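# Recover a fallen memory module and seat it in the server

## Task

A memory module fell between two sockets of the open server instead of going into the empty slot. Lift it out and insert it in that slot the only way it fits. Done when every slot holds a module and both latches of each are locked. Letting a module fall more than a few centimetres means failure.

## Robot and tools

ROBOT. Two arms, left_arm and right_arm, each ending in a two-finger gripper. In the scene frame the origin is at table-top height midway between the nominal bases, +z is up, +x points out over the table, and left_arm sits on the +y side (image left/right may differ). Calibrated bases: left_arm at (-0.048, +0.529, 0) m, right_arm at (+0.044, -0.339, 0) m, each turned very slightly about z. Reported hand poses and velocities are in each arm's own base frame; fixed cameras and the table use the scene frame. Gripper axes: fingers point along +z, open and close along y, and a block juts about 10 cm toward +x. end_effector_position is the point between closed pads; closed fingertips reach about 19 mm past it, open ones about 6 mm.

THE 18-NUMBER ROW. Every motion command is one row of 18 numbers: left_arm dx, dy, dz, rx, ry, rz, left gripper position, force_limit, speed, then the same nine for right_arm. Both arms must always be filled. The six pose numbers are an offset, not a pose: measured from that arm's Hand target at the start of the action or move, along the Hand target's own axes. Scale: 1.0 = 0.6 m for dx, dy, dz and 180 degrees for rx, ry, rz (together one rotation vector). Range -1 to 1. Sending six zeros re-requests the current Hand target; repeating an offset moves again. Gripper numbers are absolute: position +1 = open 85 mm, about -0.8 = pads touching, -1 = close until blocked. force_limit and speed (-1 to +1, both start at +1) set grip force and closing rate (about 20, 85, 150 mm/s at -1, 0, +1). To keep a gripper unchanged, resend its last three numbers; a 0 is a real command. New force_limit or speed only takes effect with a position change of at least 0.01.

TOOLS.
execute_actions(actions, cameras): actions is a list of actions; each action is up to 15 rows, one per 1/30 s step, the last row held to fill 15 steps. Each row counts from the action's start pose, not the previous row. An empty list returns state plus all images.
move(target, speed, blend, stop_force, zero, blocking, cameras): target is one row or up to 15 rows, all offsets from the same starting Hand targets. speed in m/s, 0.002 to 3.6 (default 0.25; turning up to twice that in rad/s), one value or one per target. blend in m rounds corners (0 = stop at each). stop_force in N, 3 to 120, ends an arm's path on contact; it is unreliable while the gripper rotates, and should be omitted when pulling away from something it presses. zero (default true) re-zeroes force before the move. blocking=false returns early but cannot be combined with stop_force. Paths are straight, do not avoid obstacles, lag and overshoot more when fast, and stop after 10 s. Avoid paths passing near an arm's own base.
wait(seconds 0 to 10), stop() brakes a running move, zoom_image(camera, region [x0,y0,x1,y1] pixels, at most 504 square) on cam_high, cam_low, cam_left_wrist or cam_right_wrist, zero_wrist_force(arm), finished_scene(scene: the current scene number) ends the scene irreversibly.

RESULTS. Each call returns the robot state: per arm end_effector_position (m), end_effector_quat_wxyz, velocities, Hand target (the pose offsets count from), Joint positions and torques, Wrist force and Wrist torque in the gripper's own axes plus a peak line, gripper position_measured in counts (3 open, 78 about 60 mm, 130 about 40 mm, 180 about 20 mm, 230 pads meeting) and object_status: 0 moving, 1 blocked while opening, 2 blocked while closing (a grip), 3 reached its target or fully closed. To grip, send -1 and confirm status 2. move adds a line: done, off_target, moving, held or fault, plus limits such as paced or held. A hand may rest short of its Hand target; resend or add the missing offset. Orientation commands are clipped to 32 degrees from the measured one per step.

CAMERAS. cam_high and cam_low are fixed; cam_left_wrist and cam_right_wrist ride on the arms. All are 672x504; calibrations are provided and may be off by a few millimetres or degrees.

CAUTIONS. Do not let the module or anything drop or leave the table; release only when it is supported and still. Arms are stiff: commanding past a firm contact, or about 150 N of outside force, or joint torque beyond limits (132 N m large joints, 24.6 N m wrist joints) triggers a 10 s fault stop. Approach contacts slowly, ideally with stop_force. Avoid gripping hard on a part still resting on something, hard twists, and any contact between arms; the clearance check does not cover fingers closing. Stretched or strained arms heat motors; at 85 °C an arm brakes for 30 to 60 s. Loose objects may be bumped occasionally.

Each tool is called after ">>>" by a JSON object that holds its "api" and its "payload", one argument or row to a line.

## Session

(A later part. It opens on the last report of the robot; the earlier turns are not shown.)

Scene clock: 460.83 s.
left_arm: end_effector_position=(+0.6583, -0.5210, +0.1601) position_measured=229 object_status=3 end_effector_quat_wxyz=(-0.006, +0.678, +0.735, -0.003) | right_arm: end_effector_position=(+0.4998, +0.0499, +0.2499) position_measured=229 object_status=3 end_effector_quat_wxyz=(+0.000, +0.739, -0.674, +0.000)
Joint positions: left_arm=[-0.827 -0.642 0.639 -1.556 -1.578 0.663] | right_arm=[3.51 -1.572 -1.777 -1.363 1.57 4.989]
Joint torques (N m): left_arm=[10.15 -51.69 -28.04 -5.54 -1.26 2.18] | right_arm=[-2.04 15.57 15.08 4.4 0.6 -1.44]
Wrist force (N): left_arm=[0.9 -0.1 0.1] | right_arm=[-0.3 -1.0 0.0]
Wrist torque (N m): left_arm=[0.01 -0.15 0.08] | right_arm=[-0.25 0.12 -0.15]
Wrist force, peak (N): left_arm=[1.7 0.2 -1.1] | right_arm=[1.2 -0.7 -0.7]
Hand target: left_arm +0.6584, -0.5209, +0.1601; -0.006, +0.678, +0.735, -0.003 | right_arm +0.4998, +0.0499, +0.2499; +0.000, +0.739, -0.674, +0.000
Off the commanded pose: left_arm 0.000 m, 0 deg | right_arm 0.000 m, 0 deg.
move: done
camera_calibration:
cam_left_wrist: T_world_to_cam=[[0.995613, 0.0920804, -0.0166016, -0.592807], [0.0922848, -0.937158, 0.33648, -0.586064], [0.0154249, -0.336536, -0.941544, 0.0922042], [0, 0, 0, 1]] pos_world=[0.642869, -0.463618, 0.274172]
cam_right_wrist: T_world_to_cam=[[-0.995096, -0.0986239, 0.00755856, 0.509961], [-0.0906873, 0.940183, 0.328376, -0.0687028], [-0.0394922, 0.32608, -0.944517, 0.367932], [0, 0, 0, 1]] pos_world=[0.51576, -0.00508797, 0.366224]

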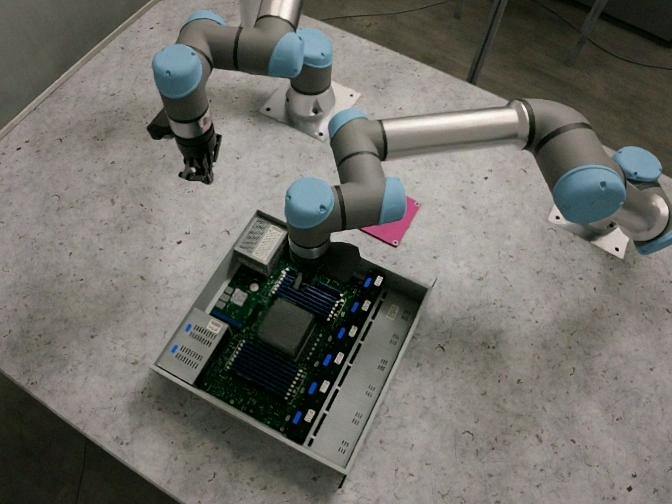

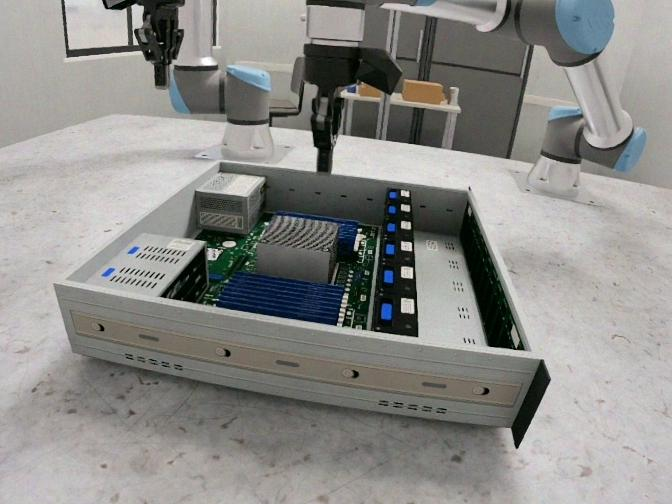

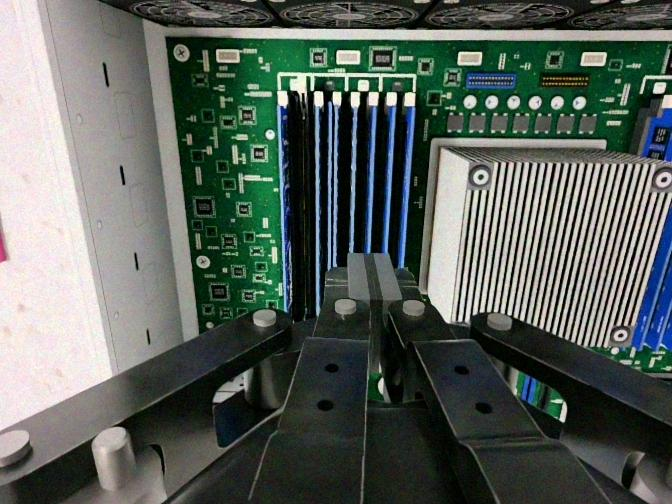

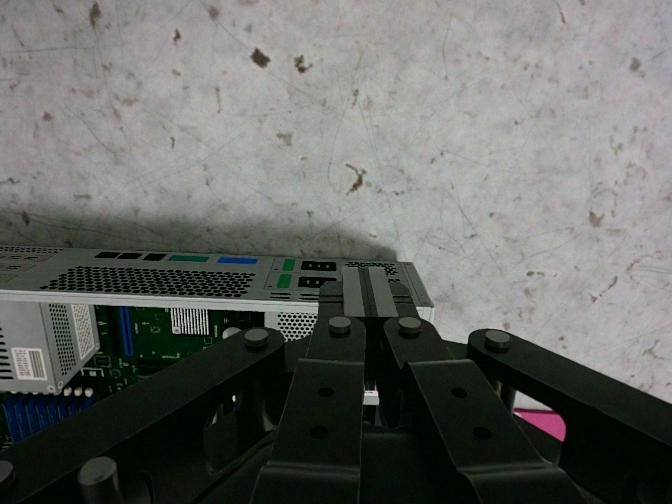

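>>> {"api": "move", "payload": {
  "target": [0,0,0.1217,0,0,0,-0.8,-1,0,0,0,0,0,0,0,-0.8,-1,0],
  "cameras": ["cam_left_wrist"],
  "speed": 0.15
}}

>>> {"api": "move", "payload": {
  "target": [0,0,0.04,0,0,0,-0.8,-1,0,0,0,0,0,0,0,-0.8,-1,0],
  "speed": 0.01,
  "stop_force": 4,
  "cameras": ["cam_left_wrist"]
}}

Scene clock: 497.20 s.
left_arm: end_effector_position=(+0.6575, -0.5207, +0.0871) position_measured=229 object_status=3 end_effector_quat_wxyz=(-0.006, +0.678, +0.735, -0.003) | right_arm: end_effector_position=(+0.4998, +0.0499, +0.2499) position_measured=229 object_status=3 end_effector_quat_wxyz=(+0.000, +0.739, -0.674, +0.000)
Joint positions: left_arm=[-0.827 -0.624 0.792 -1.727 -1.578 0.663] | right_arm=[3.51 -1.572 -1.777 -1.363 1.57 4.989]
Joint torques (N m): left_arm=[-15.11 -61.74 -17.96 -2.27 0.24 -1.82] | right_arm=[-1.86 16.56 13.97 4.47 -1.42 -0.76]
Wrist force (N): left_arm=[1.2 -0.4 0.3] | right_arm=[-0.2 -0.9 0.4]
Wrist torque (N m): left_arm=[-0.06 -0.18 0.11] | right_arm=[-0.23 0.11 -0.16]
Wrist force, peak (N): left_arm=[1.0 -0.4 2.2] | right_arm=[-0.4 -1.2 -0.2]
Hand target: left_arm +0.6575, -0.5207, +0.0871; -0.006, +0.678, +0.735, -0.003 | right_arm +0.4998, +0.0499, +0.2499; +0.000, +0.739, -0.674, +0.000
Off the commanded pose: left_arm 0.000 m, 0 deg | right_arm 0.000 m, 0 deg.
move: done
camera_calibration:
cam_left_wrist: T_world_to_cam=[[0.995613, 0.0920775, -0.0166103, -0.593259], [0.0922835, -0.937126, 0.336568, -0.561055], [0.0154244, -0.336625, -0.941513, 0.0235714], [0, 0, 0, 1]] pos_world=[0.642069, -0.463219, 0.201172]
Images, in order (width x height): cam_left_wrist 672x504.

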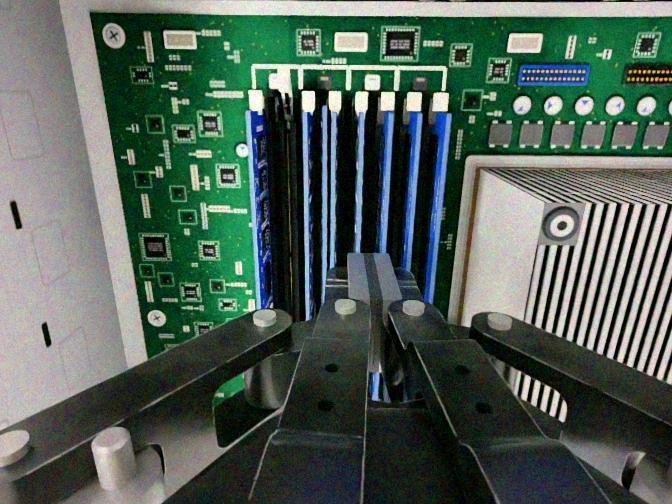

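Scene clock: 499.43 s.
left_arm: end_effector_position=(+0.6573, -0.5206, +0.0757) position_measured=229 object_status=3 end_effector_quat_wxyz=(-0.006, +0.678, +0.735, -0.003) | right_arm: end_effector_position=(+0.4998, +0.0499, +0.2499) position_measured=229 object_status=3 end_effector_quat_wxyz=(+0.000, +0.739, -0.674, +0.000)
Joint positions: left_arm=[-0.827 -0.618 0.81 -1.751 -1.578 0.662] | right_arm=[3.51 -1.572 -1.777 -1.363 1.57 4.989]
Joint torques (N m): left_arm=[-13.5 -60.94 -26.98 0.21 0.94 -1.61] | right_arm=[-1.49 16.82 14.54 4.95 -1.73 -0.46]
Wrist force (N): left_arm=[0.4 0.2 -2.2] | right_arm=[-0.4 -1.1 0.0]
Wrist torque (N m): left_arm=[-0.04 -0.16 0.11] | right_arm=[-0.27 0.14 -0.16]
Wrist force, peak (N): left_arm=[3.8 -1.2 -11.7] | right_arm=[-0.4 -1.1 0.0]
Hand target: left_arm +0.6573, -0.5206, +0.0757; -0.006, +0.678, +0.735, -0.003 (not the last commanded pose) | right_arm +0.4998, +0.0499, +0.2499; +0.000, +0.739, -0.674, +0.000
Off the commanded pose: left_arm 0.013 m, 0 deg | right_arm 0.000 m, 0 deg.
move: contact (left_arm)
camera_calibration:
cam_left_wrist: T_world_to_cam=[[0.995622, 0.0919845, -0.0165759, -0.593304], [0.0921844, -0.937135, 0.33657, -0.55714], [0.0154254, -0.336625, -0.941513, 0.0128406], [0, 0, 0, 1]] pos_world=[0.641869, -0.463218, 0.189772]
Images, in order (width x height): cam_left_wrist 672x504.

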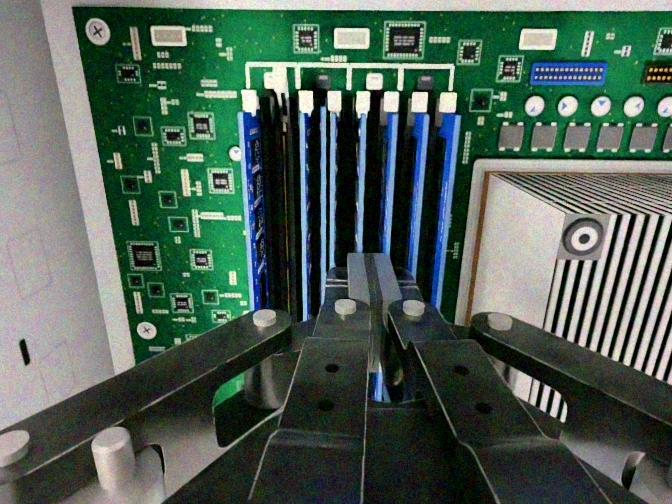

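>>> {"api": "zoom_image", "payload": {
  "camera": "cam_left_wrist",
  "region": [235, 60, 375, 160]
}}

>>> {"api": "zoom_image", "payload": {
  "camera": "cam_left_wrist",
  "region": [235, 160, 475, 330]
}}

Scaled by 3.600 from the camera's 672x504 image, which has a finer 960x720 frame.

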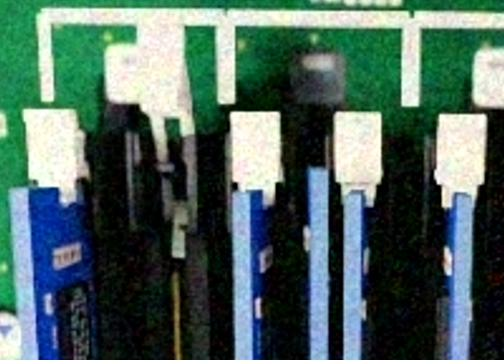

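Scaled by 2.100 from the camera's 672x504 image, which has a finer 960x720 frame.

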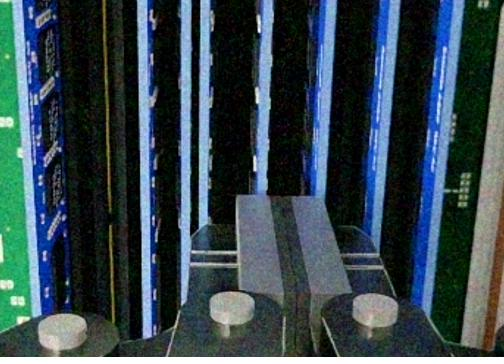

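>>> {"api": "move", "payload": {
  "target": [
    [0,-0.0003,-0.032,-0.004,-0.0015,0,-0.8,-1,0,0,0,0,0,0,0,-0.8,-1,0],
    [0.118,-0.0337,-0.0312,-0.004,-0.0015,0,-0.8,-1,0,0,0,0,0,0,0,-0.8,-1,0]
  ],
  "speed": 0.1,
  "blend": [0.005,0],
  "cameras": ["cam_left_wrist","cam_low","cam_high"]
}}

>>> {"api": "zoom_image", "payload": {
  "camera": "cam_left_wrist",
  "region": [290, 200, 440, 320]
}}

Scene clock: 546.40 s.
left_arm: end_effector_position=(+0.6318, -0.4517, +0.0951) position_measured=229 object_status=3 end_effector_quat_wxyz=(+0.000, +0.678, +0.735, +0.000) | right_arm: end_effector_position=(+0.4998, +0.0499, +0.2499) position_measured=229 object_status=3 end_effector_quat_wxyz=(+0.000, +0.739, -0.674, +0.000)
Joint positions: left_arm=[-0.793 -0.814 1.123 -1.88 -1.571 0.696] | right_arm=[3.51 -1.572 -1.777 -1.363 1.57 4.989]
Joint torques (N m): left_arm=[-15.09 -51.17 -16.93 -0.42 0.86 -2.02] | right_arm=[-1.67 16.1 15.01 5.14 -1.58 0.13]
Wrist force (N): left_arm=[0.9 -0.5 0.0] | right_arm=[-0.2 -0.8 -0.2]
Wrist torque (N m): left_arm=[-0.08 -0.16 0.04] | right_arm=[-0.24 0.10 -0.16]
Wrist force, peak (N): left_arm=[0.8 -0.2 -2.6] | right_arm=[-0.5 -1.1 0.1]
Hand target: left_arm +0.6317, -0.4518, +0.0950; +0.000, +0.678, +0.735, +0.000 | right_arm +0.4998, +0.0499, +0.2499; +0.000, +0.739, -0.674, +0.000
Off the commanded pose: left_arm 0.000 m, 0 deg | right_arm 0.000 m, 0 deg.
move: done
camera_calibration:
cam_left_wrist: T_world_to_cam=[[0.995745, 0.0920643, -0.00401602, -0.575169], [0.0879015, -0.935833, 0.341307, -0.493911], [0.0276639, -0.340208, -0.939943, 0.0450927], [0, 0, 0, 1]] pos_world=[0.61489, -0.393925, 0.20865]
Images, in order (width x height): cam_high 672x504, cam_low 672x504, cam_left_wrist 672x504.

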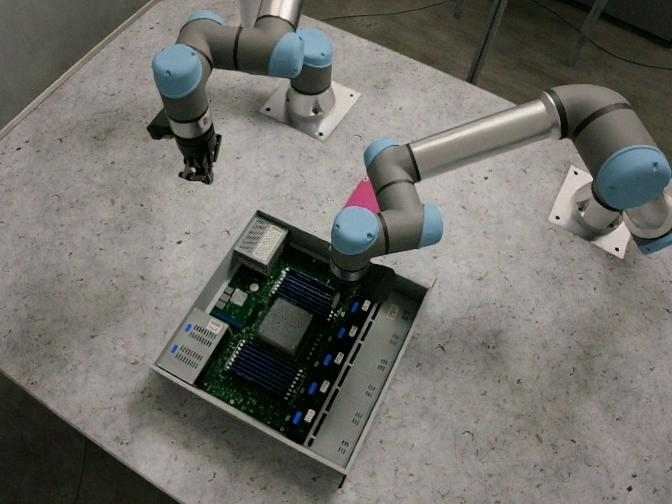

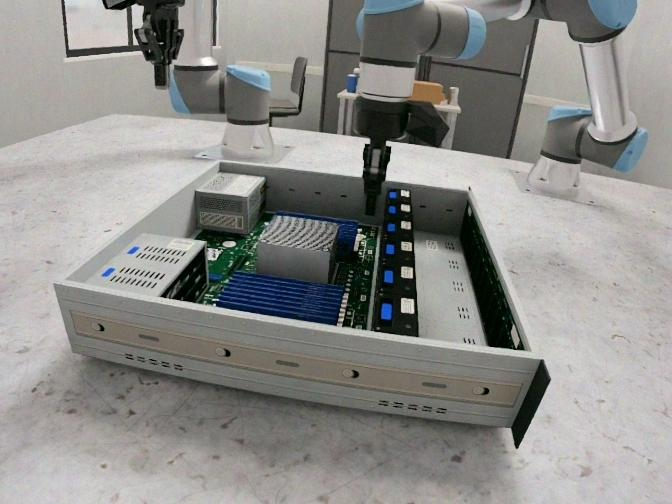

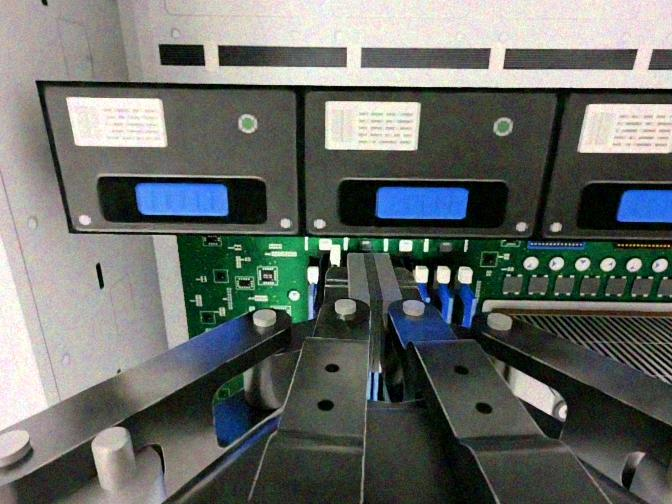

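Scaled by 3.360 from the camera's 672x504 image, which has a finer 960x720 frame.

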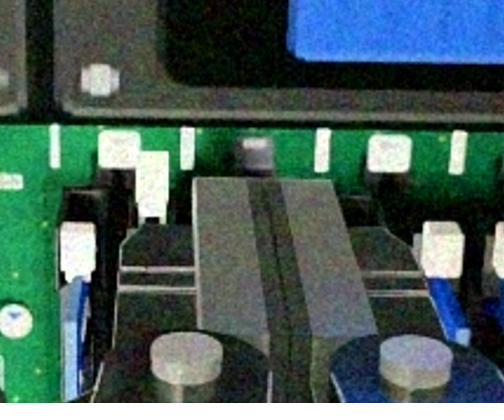

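>>> {"api": "move", "payload": {
  "target": [0,0,0.0477,0,0,0,-0.8,-1,0,0,0,0,0,0,0,-0.8,-1,0],
  "speed": 0.03,
  "stop_force": 4,
  "cameras": ["cam_left_wrist"]
}}

>>> {"api": "zoom_image", "payload": {
  "camera": "cam_left_wrist",
  "region": [290, 200, 440, 320]
}}

Scene clock: 562.13 s.
left_arm: end_effector_position=(+0.6317, -0.4518, +0.0664) position_measured=229 object_status=3 end_effector_quat_wxyz=(+0.000, +0.678, +0.735, +0.000) | right_arm: end_effector_position=(+0.4998, +0.0499, +0.2499) position_measured=229 object_status=3 end_effector_quat_wxyz=(+0.000, +0.739, -0.674, +0.000)
Joint positions: left_arm=[-0.793 -0.789 1.156 -1.938 -1.571 0.696] | right_arm=[3.51 -1.572 -1.777 -1.363 1.57 4.989]
Joint torques (N m): left_arm=[-14.59 -57.8 -27.56 -0.14 0.82 -2] | right_arm=[-1.28 16.38 15.94 4.95 -1.38 0.77]
Wrist force (N): left_arm=[0.9 -0.6 0.0] | right_arm=[-0.4 -1.0 0.1]
Wrist torque (N m): left_arm=[-0.07 -0.17 0.07] | right_arm=[-0.26 0.14 -0.16]
Wrist force, peak (N): left_arm=[1.1 -0.6 -1.1] | right_arm=[-0.4 -1.1 -0.1]
Hand target: left_arm +0.6317, -0.4518, +0.0664; +0.000, +0.678, +0.735, +0.000 | right_arm +0.4998, +0.0499, +0.2499; +0.000, +0.739, -0.674, +0.000
Off the commanded pose: left_arm 0.000 m, 0 deg | right_arm 0.000 m, 0 deg.
move: done
camera_calibration:
cam_left_wrist: T_world_to_cam=[[0.995757, 0.0919345, -0.00405422, -0.575236], [0.0877978, -0.935909, 0.341125, -0.484074], [0.0275667, -0.340033, -0.940009, 0.0183538], [0, 0, 0, 1]] pos_world=[0.61479, -0.393924, 0.18005]
Images, in order (width x height): cam_left_wrist 672x504.

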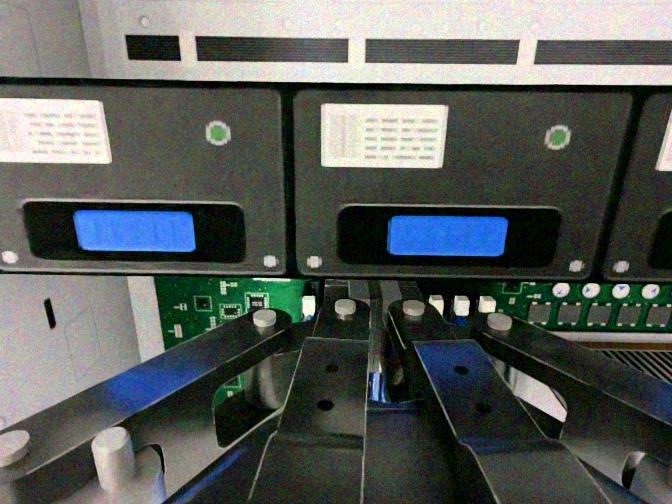

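Scaled by 3.360 from the camera's 672x504 image, which has a finer 960x720 frame.

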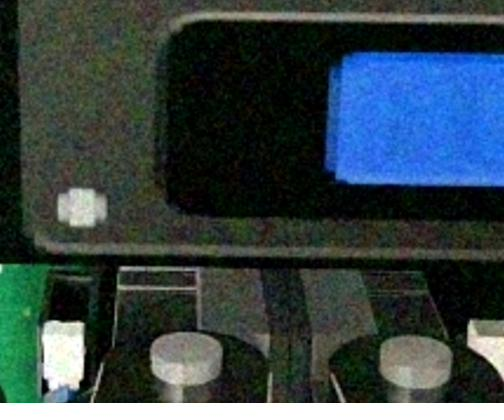

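>>> {"api": "move", "payload": {
  "target": [0,0,0,0,0,0,-0.8,-1,0,-0.3542,-0.1177,0.25,0,0,0.0119,-0.8,-1,0],
  "speed": 0.2,
  "cameras": ["cam_right_wrist"]
}}

>>> {"api": "move", "payload": {
  "target": [0,0,0,0,0,0,-0.8,-1,0,0,0,0.06,0,0,0,-0.8,-1,0],
  "speed": 0.01,
  "stop_force": 3,
  "cameras": ["cam_right_wrist"]
}}

>>> {"api": "zoom_image", "payload": {
  "camera": "cam_right_wrist",
  "region": [260, 70, 440, 290]
}}

Scene clock: 615.33 s.
left_arm: end_effector_position=(+0.6317, -0.4518, +0.0664) position_measured=229 object_status=3 end_effector_quat_wxyz=(+0.000, +0.678, +0.735, +0.000) | right_arm: end_effector_position=(+0.5422, +0.2335, +0.1237) position_measured=229 object_status=3 end_effector_quat_wxyz=(+0.000, +0.728, -0.685, +0.000)
Joint positions: left_arm=[-0.793 -0.789 1.156 -1.938 -1.571 0.696] | right_arm=[3.776 -1.882 -1.755 -1.074 1.57 5.286]
Joint torques (N m): left_arm=[-13.66 -57.83 -27.02 -0.35 0.82 -1.89] | right_arm=[-4.24 36.8 14.61 0.5 1.74 -2.13]
Wrist force (N): left_arm=[1.1 -0.5 -0.4] | right_arm=[0.1 -0.6 -0.4]
Wrist torque (N m): left_arm=[-0.06 -0.20 0.07] | right_arm=[-0.18 0.03 -0.19]
Wrist force, peak (N): left_arm=[1.2 -0.8 -0.1] | right_arm=[-8.7 0.3 9.8]
Hand target: left_arm +0.6317, -0.4518, +0.0664; +0.000, +0.678, +0.735, +0.000 | right_arm +0.5421, +0.2334, +0.1236; +0.000, +0.728, -0.685, +0.000 (not the last commanded pose)
Off the commanded pose: left_arm 0.000 m, 0 deg | right_arm 0.043 m, 0 deg.
move: held (right_arm; a check stopped the path); limits=held
pose unreachable (right arm): on one or more control steps of this call, first in action 0 (counted from 0), this arm could not follow its commanded pose, so it was not sent that pose on those steps. It may still have moved: this result reports where it is.
cause: moving toward the commanded pose would bring a part of the arm too close to another arm (a part of this arm just beyond joint 3 (elbow) and a part of the left arm just beyond its joint 3 (elbow), where that arm would come to rest).
camera_calibration:
cam_right_wrist: T_world_to_cam=[[-0.99769, -0.0675205, 0.00746326, 0.565364], [-0.0613294, 0.942518, 0.32848, -0.212482], [-0.0292134, 0.327263, -0.944481, 0.184703], [0, 0, 0, 1]] pos_world=[0.556422, 0.177995, 0.240025]
Images, in order (width x height): cam_right_wrist 672x504.

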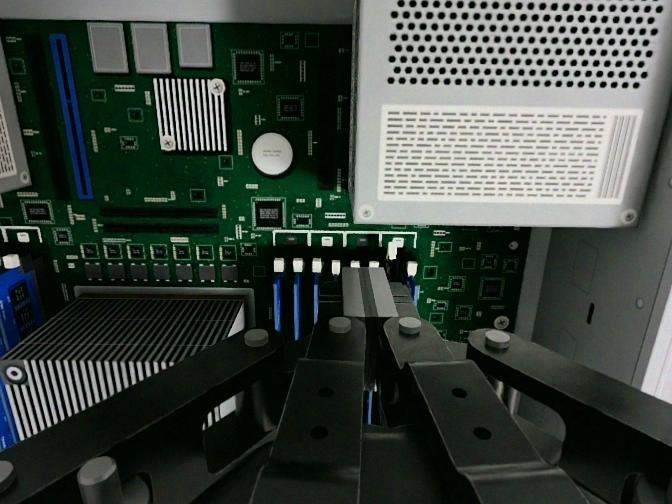

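Scene clock: 620.00 s.
left_arm: end_effector_position=(+0.6317, -0.4518, +0.0664) position_measured=229 object_status=3 end_effector_quat_wxyz=(+0.000, +0.678, +0.735, +0.000) | right_arm: end_effector_position=(+0.5422, +0.2334, +0.0876) position_measured=229 object_status=3 end_effector_quat_wxyz=(+0.000, +0.728, -0.685, +0.000)
Joint positions: left_arm=[-0.793 -0.789 1.156 -1.938 -1.571 0.696] | right_arm=[3.776 -1.926 -1.799 -0.986 1.57 5.286]
Joint torques (N m): left_arm=[-12.2 -57.76 -26.74 -0.55 0.75 -1.88] | right_arm=[-6.13 41.71 26.86 0.34 1.68 -2.5]
Wrist force (N): left_arm=[1.2 -0.6 0.0] | right_arm=[0.2 -0.6 -0.3]
Wrist torque (N m): left_arm=[-0.09 -0.21 0.07] | right_arm=[-0.16 0.03 -0.13]
Wrist force, peak (N): left_arm=[1.1 -0.9 -0.3] | right_arm=[0.2 -0.7 -0.7]
Hand target: left_arm +0.6317, -0.4518, +0.0664; +0.000, +0.678, +0.735, +0.000 | right_arm +0.5422, +0.2334, +0.0876; +0.000, +0.728, -0.685, +0.000
Off the commanded pose: left_arm 0.000 m, 0 deg | right_arm 0.000 m, 0 deg.
move: done
camera_calibration:
cam_right_wrist: T_world_to_cam=[[-0.997693, -0.0674591, 0.0075907, 0.565599], [-0.0612296, 0.942522, 0.328485, -0.200681], [-0.0293137, 0.327262, -0.944479, 0.150662], [0, 0, 0, 1]] pos_world=[0.556423, 0.177995, 0.203925]
Images, in order (width x height): cam_right_wrist 672x504.

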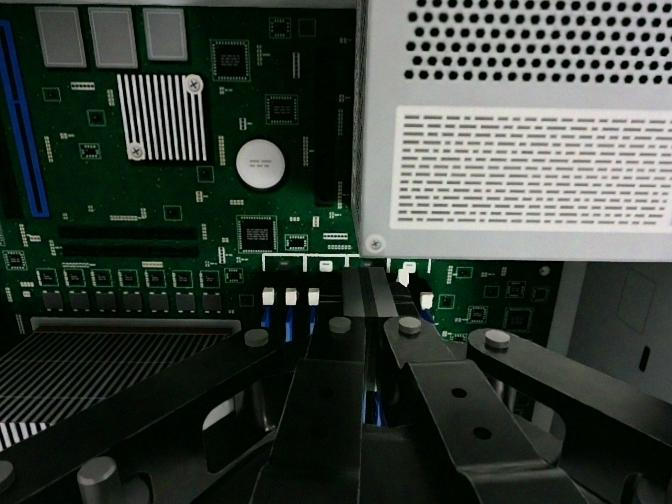

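Scaled by 2.291 from the camera's 672x504 image, which has a finer 960x720 frame.

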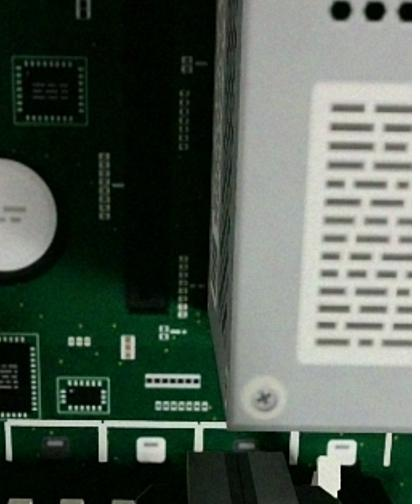

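>>> {"api": "execute_actions", "payload": {
  "actions": []
}}

Scene clock: 624.90 s.
left_arm: end_effector_position=(+0.6317, -0.4518, +0.0664) position_measured=229 object_status=3 end_effector_quat_wxyz=(+0.000, +0.678, +0.735, +0.000) | right_arm: end_effector_position=(+0.5422, +0.2334, +0.0876) position_measured=229 object_status=3 end_effector_quat_wxyz=(+0.000, +0.728, -0.685, +0.000)
Joint positions: left_arm=[-0.793 -0.789 1.156 -1.938 -1.571 0.696] | right_arm=[3.776 -1.926 -1.799 -0.986 1.57 5.286]
Joint velocities: within noise
Joint torques (N m): left_arm=[-11.09 -57.27 -26.67 -0.7 0.68 -1.83] | right_arm=[-5.56 41.88 24.79 0.32 1.47 -2.03]
Wrist force (N): left_arm=[1.0 -0.8 -0.2] | right_arm=[0.0 -0.5 -0.2]
Wrist torque (N m): left_arm=[-0.12 -0.17 0.06] | right_arm=[-0.14 0.06 -0.13]
Wrist force, peak (N): left_arm=[1.2 -0.8 0.0] | right_arm=[0.3 -0.7 -0.3]
Hand target: left_arm +0.6317, -0.4518, +0.0664; +0.000, +0.678, +0.735, +0.000 | right_arm +0.5422, +0.2334, +0.0876; +0.000, +0.728, -0.685, +0.000
Tool commands: left_gripper/position=-0.8 left_gripper/force_limit=-1.0 left_gripper/speed=+0.0 right_gripper/position=-0.8 right_gripper/force_limit=-1.0 right_gripper/speed=+0.0
Off the commanded pose: left_arm 0.000 m, 0 deg | right_arm 0.000 m, 0 deg.
camera_calibration:
cam_left_wrist: T_world_to_cam=[[0.995757, 0.0919345, -0.00405422, -0.575236], [0.0877978, -0.935909, 0.341125, -0.484074], [0.0275667, -0.340033, -0.940009, 0.0183538], [0, 0, 0, 1]] pos_world=[0.61479, -0.393924, 0.18005]
cam_right_wrist: T_world_to_cam=[[-0.997693, -0.0674591, 0.0075907, 0.565599], [-0.0612296, 0.942522, 0.328485, -0.200681], [-0.0293137, 0.327262, -0.944479, 0.150662], [0, 0, 0, 1]] pos_world=[0.556423, 0.177995, 0.203925]

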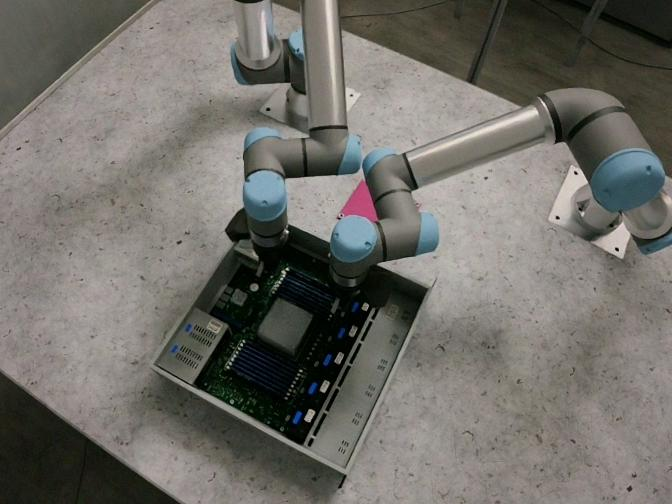

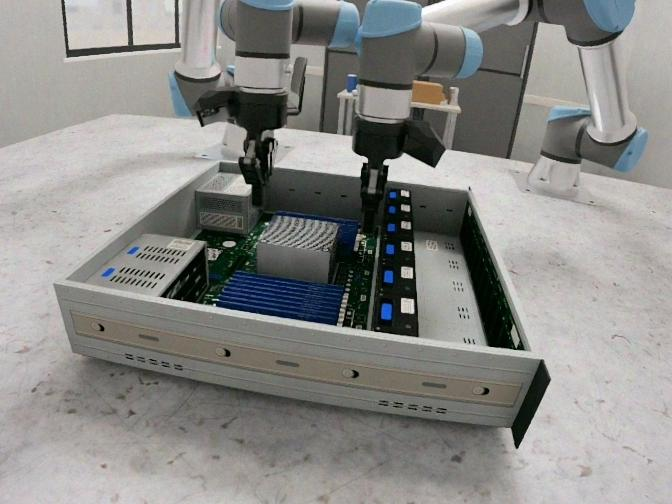

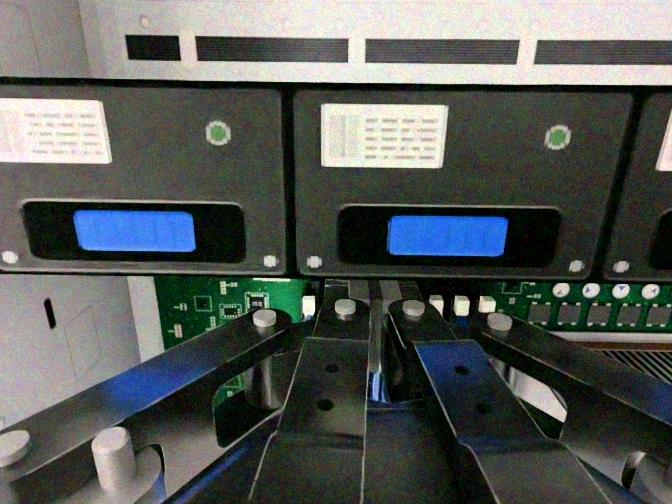

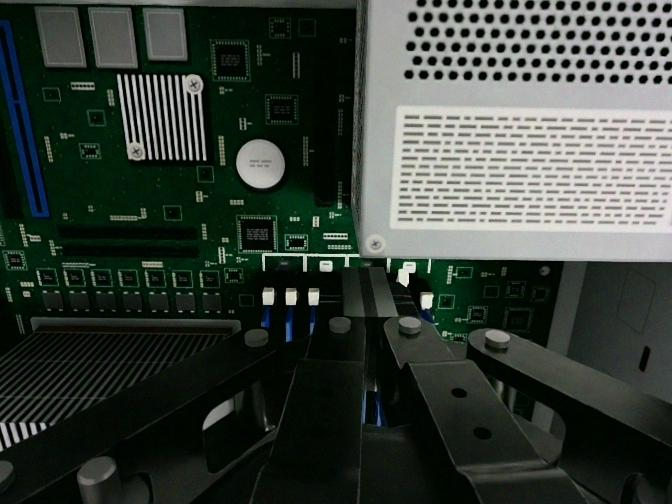

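>>> {"api": "move", "payload": {
  "target": [0,0,0,0,0,0,-0.8,-1,0,-0.0005,0.0087,0.0352,0,0,0,-0.8,-1,0],
  "speed": 0.03,
  "stop_force": 3,
  "cameras": ["cam_right_wrist"]
}}

>>> {"api": "zoom_image", "payload": {
  "camera": "cam_right_wrist",
  "region": [290, 240, 440, 360]
}}

Scene clock: 717.00 s.
left_arm: end_effector_position=(+0.6317, -0.4518, +0.0664) position_measured=229 object_status=3 end_effector_quat_wxyz=(+0.000, +0.678, +0.735, +0.000) | right_arm: end_effector_position=(+0.5408, +0.2334, +0.0818) position_measured=229 object_status=3 end_effector_quat_wxyz=(+0.000, +0.728, -0.685, +0.000)
Joint positions: left_arm=[-0.793 -0.789 1.156 -1.938 -1.571 0.696] | right_arm=[3.778 -1.932 -1.81 -0.97 1.57 5.288]
Joint torques (N m): left_arm=[-10.24 -58.11 -26.59 -0.79 0.62 -1.79] | right_arm=[4.13 41.8 27.04 1.17 1.17 1.48]
Wrist force (N): left_arm=[0.9 -0.8 0.1] | right_arm=[0.1 -0.5 -0.1]
Wrist torque (N m): left_arm=[-0.11 -0.17 0.07] | right_arm=[-0.13 0.05 -0.16]
Wrist force, peak (N): left_arm=[1.2 -0.7 -0.2] | right_arm=[0.2 0.3 1.5]
Hand target: left_arm +0.6317, -0.4518, +0.0664; +0.000, +0.678, +0.735, +0.000 | right_arm +0.5408, +0.2334, +0.0819; +0.000, +0.728, -0.685, +0.000 (not the last commanded pose)
Off the commanded pose: left_arm 0.000 m, 0 deg | right_arm 0.016 m, 0 deg.
move: held (right_arm; a check stopped the path); limits=held
pose unreachable (right arm): on one or more control steps of this call, first in action 0 (counted from 0), this arm could not follow its commanded pose, so it was not sent that pose on those steps. It may still have moved: this result reports where it is.
cause: moving toward the commanded pose would bring a part of the arm too close to another arm (a part of this arm just beyond joint 3 (elbow) and a part of the left arm just beyond its joint 3 (elbow), 5 mm apart when this arm was first held).
camera_calibration:
cam_right_wrist: T_world_to_cam=[[-0.997699, -0.0673653, 0.00762386, 0.56422], [-0.0611301, 0.942529, 0.328484, -0.198823], [-0.0293141, 0.327262, -0.944479, 0.145176], [0, 0, 0, 1]] pos_world=[0.555023, 0.177895, 0.198125]
Images, in order (width x height): cam_right_wrist 672x504.

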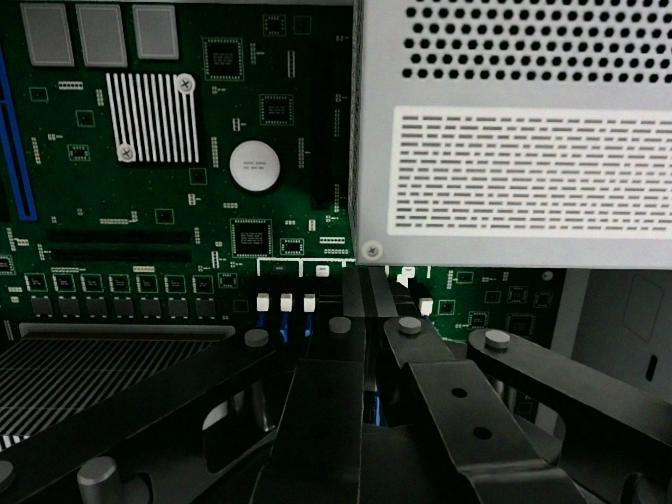

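Scaled by 3.360 from the camera's 672x504 image, which has a finer 960x720 frame.

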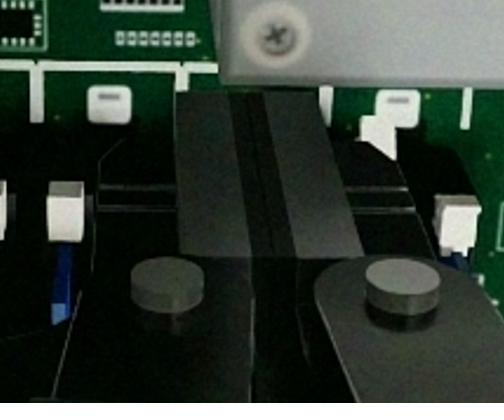

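>>> {"api": "move", "payload": {
  "target": [0,0,0,0,0,0,-0.8,-1,0,-0.0004,0.0035,-0.0167,0.0136,-0.043,-0.1936,-0.8,-1,0],
  "speed": 0.2,
  "cameras": ["cam_right_wrist","cam_low","cam_high"]
}}

>>> {"api": "zoom_image", "payload": {
  "camera": "cam_right_wrist",
  "region": [290, 240, 440, 360]
}}

Scene clock: 750.27 s.
left_arm: end_effector_position=(+0.6317, -0.4518, +0.0664) position_measured=229 object_status=3 end_effector_quat_wxyz=(+0.000, +0.678, +0.735, +0.000) | right_arm: end_effector_position=(+0.5387, +0.2335, +0.0919) position_measured=229 object_status=3 end_effector_quat_wxyz=(-0.061, +0.898, -0.434, -0.034)
Joint positions: left_arm=[-0.793 -0.789 1.156 -1.938 -1.571 0.696] | right_arm=[3.726 -1.904 -1.848 -0.889 1.691 4.632]
Joint torques (N m): left_arm=[-8.86 -57.17 -26.43 -1.05 0.77 -1.79] | right_arm=[7.45 27.93 25.59 0.41 -1.27 -1.42]
Wrist force (N): left_arm=[0.8 -0.5 -0.1] | right_arm=[0.5 -0.9 0.3]
Wrist torque (N m): left_arm=[-0.07 -0.15 0.07] | right_arm=[-0.27 -0.07 -0.16]
Wrist force, peak (N): left_arm=[1.3 -0.7 -0.3] | right_arm=[0.7 -1.3 0.4]
Hand target: left_arm +0.6317, -0.4518, +0.0664; +0.000, +0.678, +0.735, +0.000 | right_arm +0.5386, +0.2335, +0.0919; -0.061, +0.898, -0.434, -0.034
Off the commanded pose: left_arm 0.000 m, 0 deg | right_arm 0.000 m, 0 deg.
move: done
camera_calibration:
cam_right_wrist: T_world_to_cam=[[-0.780002, -0.621509, -0.0729566, 0.581504], [-0.586355, 0.685156, 0.432145, 0.131151], [-0.218595, 0.379853, -0.898848, 0.240099], [0, 0, 0, 1]] pos_world=[0.58296, 0.18035, 0.201561]
Images, in order (width x height): cam_high 672x504, cam_low 672x504, cam_right_wrist 672x504.

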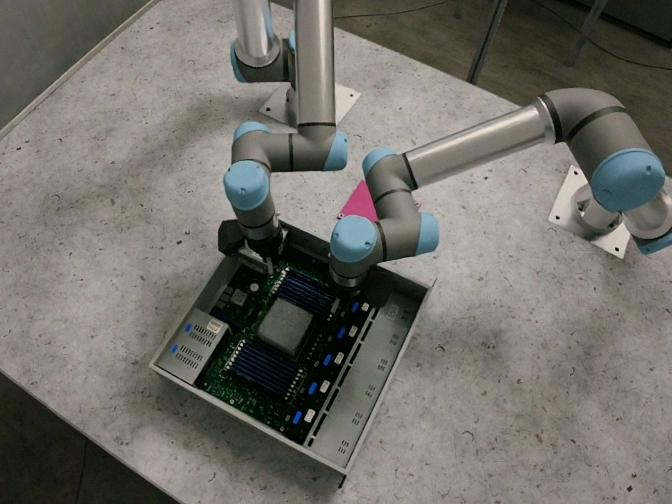

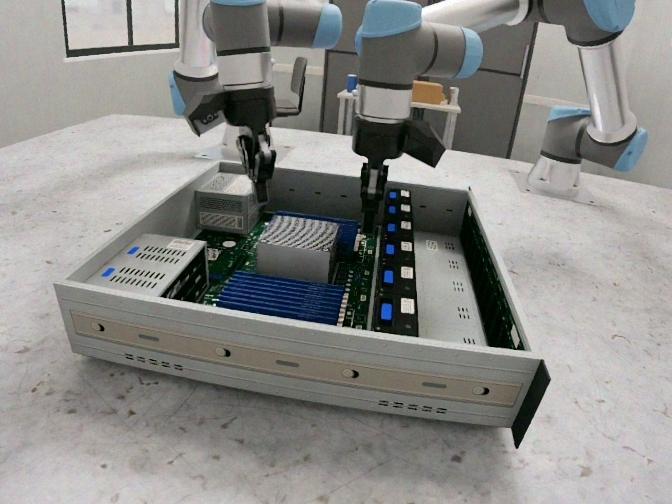

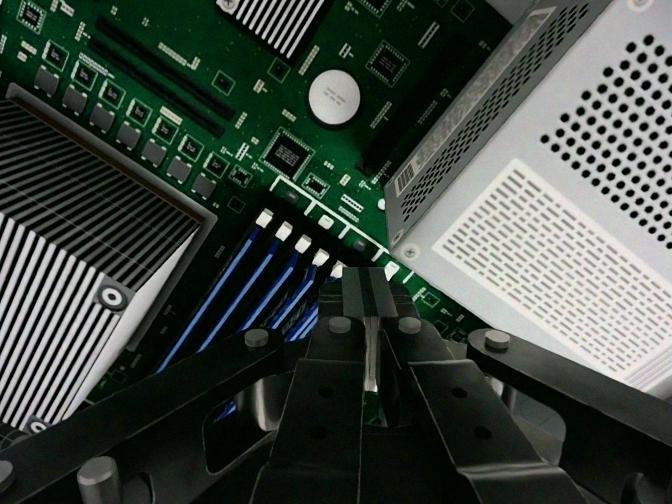

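Scaled by 3.360 from the camera's 672x504 image, which has a finer 960x720 frame.

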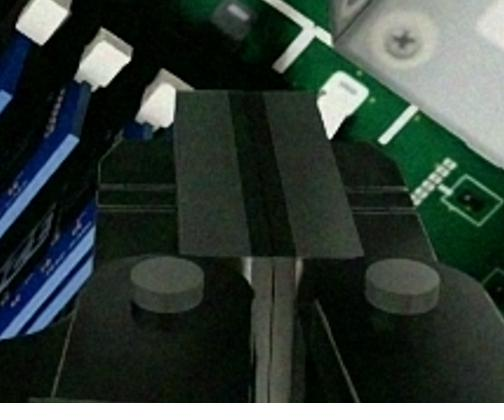

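>>> {"api": "move", "payload": {
  "target": [0,0,0,0,0,0,-0.8,-1,0,0.005,0.0035,0.0432,0,0,0,-0.8,-1,0],
  "speed": 0.03,
  "stop_force": 3,
  "cameras": ["cam_right_wrist"]
}}

>>> {"api": "zoom_image", "payload": {
  "camera": "cam_right_wrist",
  "region": [240, 240, 390, 360]
}}

Scene clock: 762.17 s.
left_arm: end_effector_position=(+0.6317, -0.4518, +0.0664) position_measured=229 object_status=3 end_effector_quat_wxyz=(+0.000, +0.678, +0.735, +0.000) | right_arm: end_effector_position=(+0.5386, +0.2335, +0.0667) position_measured=229 object_status=3 end_effector_quat_wxyz=(-0.061, +0.898, -0.434, -0.034)
Joint positions: left_arm=[-0.793 -0.789 1.156 -1.938 -1.571 0.696] | right_arm=[3.726 -1.941 -1.874 -0.826 1.691 4.631]
Joint torques (N m): left_arm=[-7.35 -57.76 -25.79 -1.22 0.53 -1.6] | right_arm=[-1.23 34.46 25.06 5.19 -1.14 -2.13]
Wrist force (N): left_arm=[1.1 -0.7 0.0] | right_arm=[-1.3 -1.3 -0.5]
Wrist torque (N m): left_arm=[-0.09 -0.20 0.07] | right_arm=[-0.18 0.00 -0.13]
Wrist force, peak (N): left_arm=[1.2 -0.8 -0.1] | right_arm=[-8.7 -6.5 -7.8]
Hand target: left_arm +0.6317, -0.4518, +0.0664; +0.000, +0.678, +0.735, +0.000 | right_arm +0.5386, +0.2335, +0.0667; -0.061, +0.898, -0.434, -0.034 (not the last commanded pose)
Off the commanded pose: left_arm 0.000 m, 0 deg | right_arm 0.001 m, 0 deg.
move: contact (right_arm)
camera_calibration:
cam_right_wrist: T_world_to_cam=[[-0.779806, -0.621757, -0.0729465, 0.579655], [-0.586586, 0.685001, 0.432077, 0.142146], [-0.218678, 0.379725, -0.898882, 0.217487], [0, 0, 0, 1]] pos_world=[0.582959, 0.180449, 0.17636]
Images, in order (width x height): cam_right_wrist 672x504.

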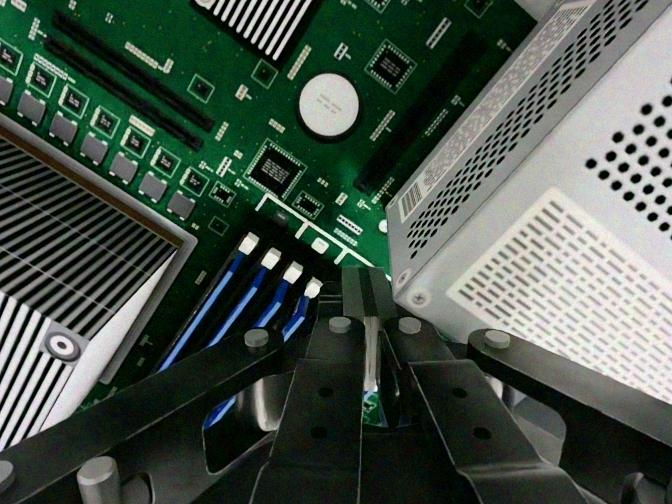

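Scaled by 3.360 from the camera's 672x504 image, which has a finer 960x720 frame.

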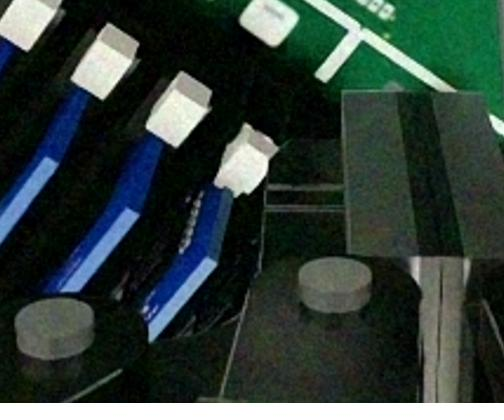

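>>> {"api": "move", "payload": {
  "target": [
    [0,0,0,0,0,0,-0.8,-1,0,-0.0054,-0.0038,-0.0467,0,0,0,-0.8,-1,0],
    [0,0,0,0,0,0,-0.8,-1,0,-0.0092,-0.0055,-0.0462,0,0,-0.3056,-0.8,-1,0]
  ],
  "speed": [0.08,0.25],
  "cameras": ["cam_right_wrist","cam_low"]
}}

>>> {"api": "zoom_image", "payload": {
  "camera": "cam_right_wrist",
  "region": [240, 150, 440, 310]
}}

Scene clock: 823.93 s.
left_arm: end_effector_position=(+0.6317, -0.4518, +0.0664) position_measured=229 object_status=3 end_effector_quat_wxyz=(+0.000, +0.678, +0.735, +0.000) | right_arm: end_effector_position=(+0.5380, +0.2360, +0.0950) position_measured=229 object_status=3 end_effector_quat_wxyz=(-0.070, +0.997, +0.029, -0.002)
Joint positions: left_arm=[-0.793 -0.789 1.156 -1.938 -1.571 0.696] | right_arm=[3.73 -1.901 -1.844 -0.897 1.691 3.676]
Joint torques (N m): left_arm=[-5.54 -57.44 -25.69 -1.51 0.45 -1.54] | right_arm=[-4.1 28.44 24.97 0.75 2.04 -1.78]
Wrist force (N): left_arm=[1.2 -0.6 -0.1] | right_arm=[0.9 -0.8 0.2]
Wrist torque (N m): left_arm=[-0.08 -0.21 0.07] | right_arm=[-0.26 -0.11 -0.13]
Wrist force, peak (N): left_arm=[1.2 -0.7 -0.3] | right_arm=[-1.3 -1.4 -0.2]
Hand target: left_arm +0.6317, -0.4518, +0.0664; +0.000, +0.678, +0.735, +0.000 | right_arm +0.5380, +0.2360, +0.0950; -0.070, +0.997, +0.030, -0.002
Off the commanded pose: left_arm 0.000 m, 0 deg | right_arm 0.000 m, 0 deg.
move: done
camera_calibration:
cam_right_wrist: T_world_to_cam=[[0.0653665, -0.989259, -0.130741, 0.220321], [-0.940283, -0.104926, 0.323818, 0.514824], [-0.334058, 0.101767, -0.937043, 0.373121], [0, 0, 0, 1]] pos_world=[0.594323, 0.234002, 0.211727]
Images, in order (width x height): cam_low 672x504, cam_right_wrist 672x504.

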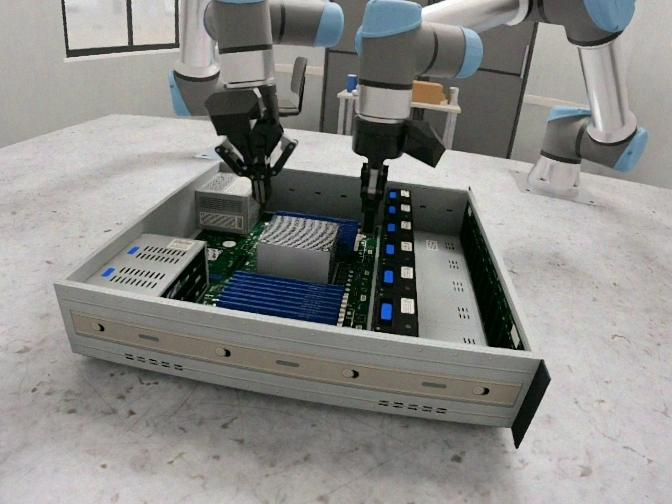

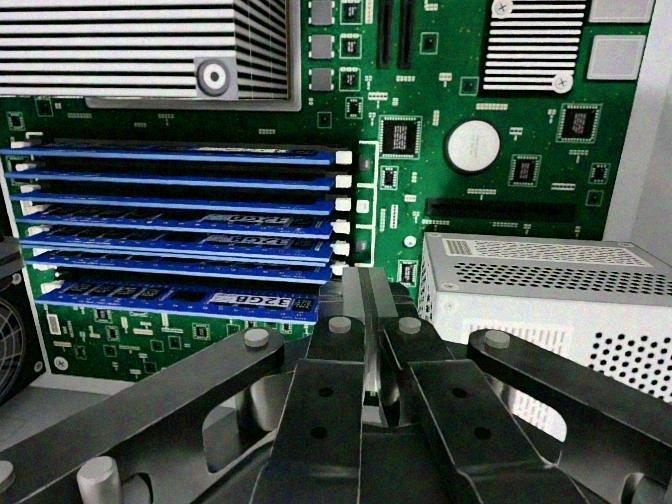

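Scaled by 2.520 from the camera's 672x504 image, which has a finer 960x720 frame.

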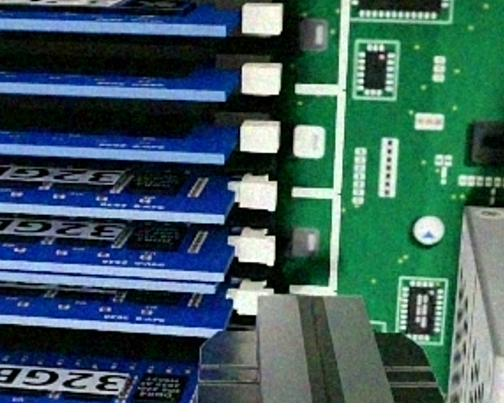

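>>> {"api": "zoom_image", "payload": {
  "camera": "cam_right_wrist",
  "region": [290, 220, 370, 300]
}}

>>> {"api": "zoom_image", "payload": {
  "camera": "cam_right_wrist",
  "region": [0, 120, 200, 320]
}}

Scaled by 6.300 from the camera's 672x504 image, which has a finer 960x720 frame.

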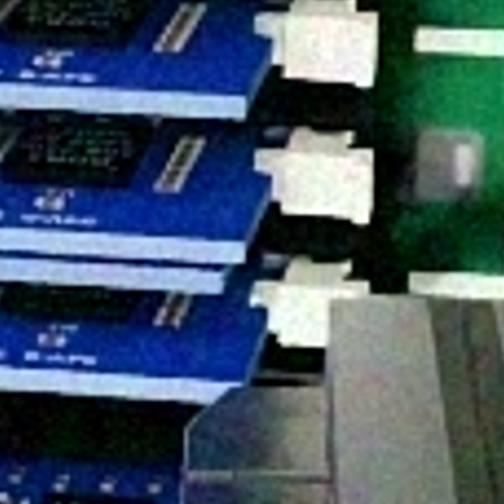

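Scaled by 2.520 from the camera's 672x504 image, which has a finer 960x720 frame.

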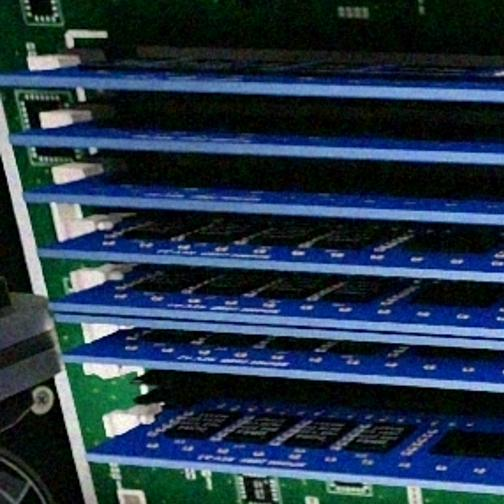

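>>> {"api": "zoom_image", "payload": {
  "camera": "cam_right_wrist",
  "region": [0, 210, 80, 290]
}}

Scaled by 6.300 from the camera's 672x504 image, which has a finer 960x720 frame.

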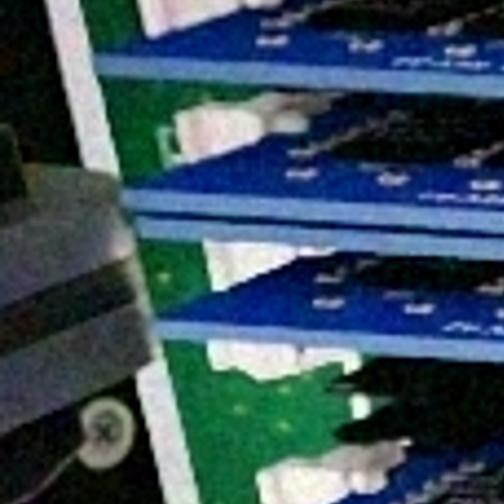

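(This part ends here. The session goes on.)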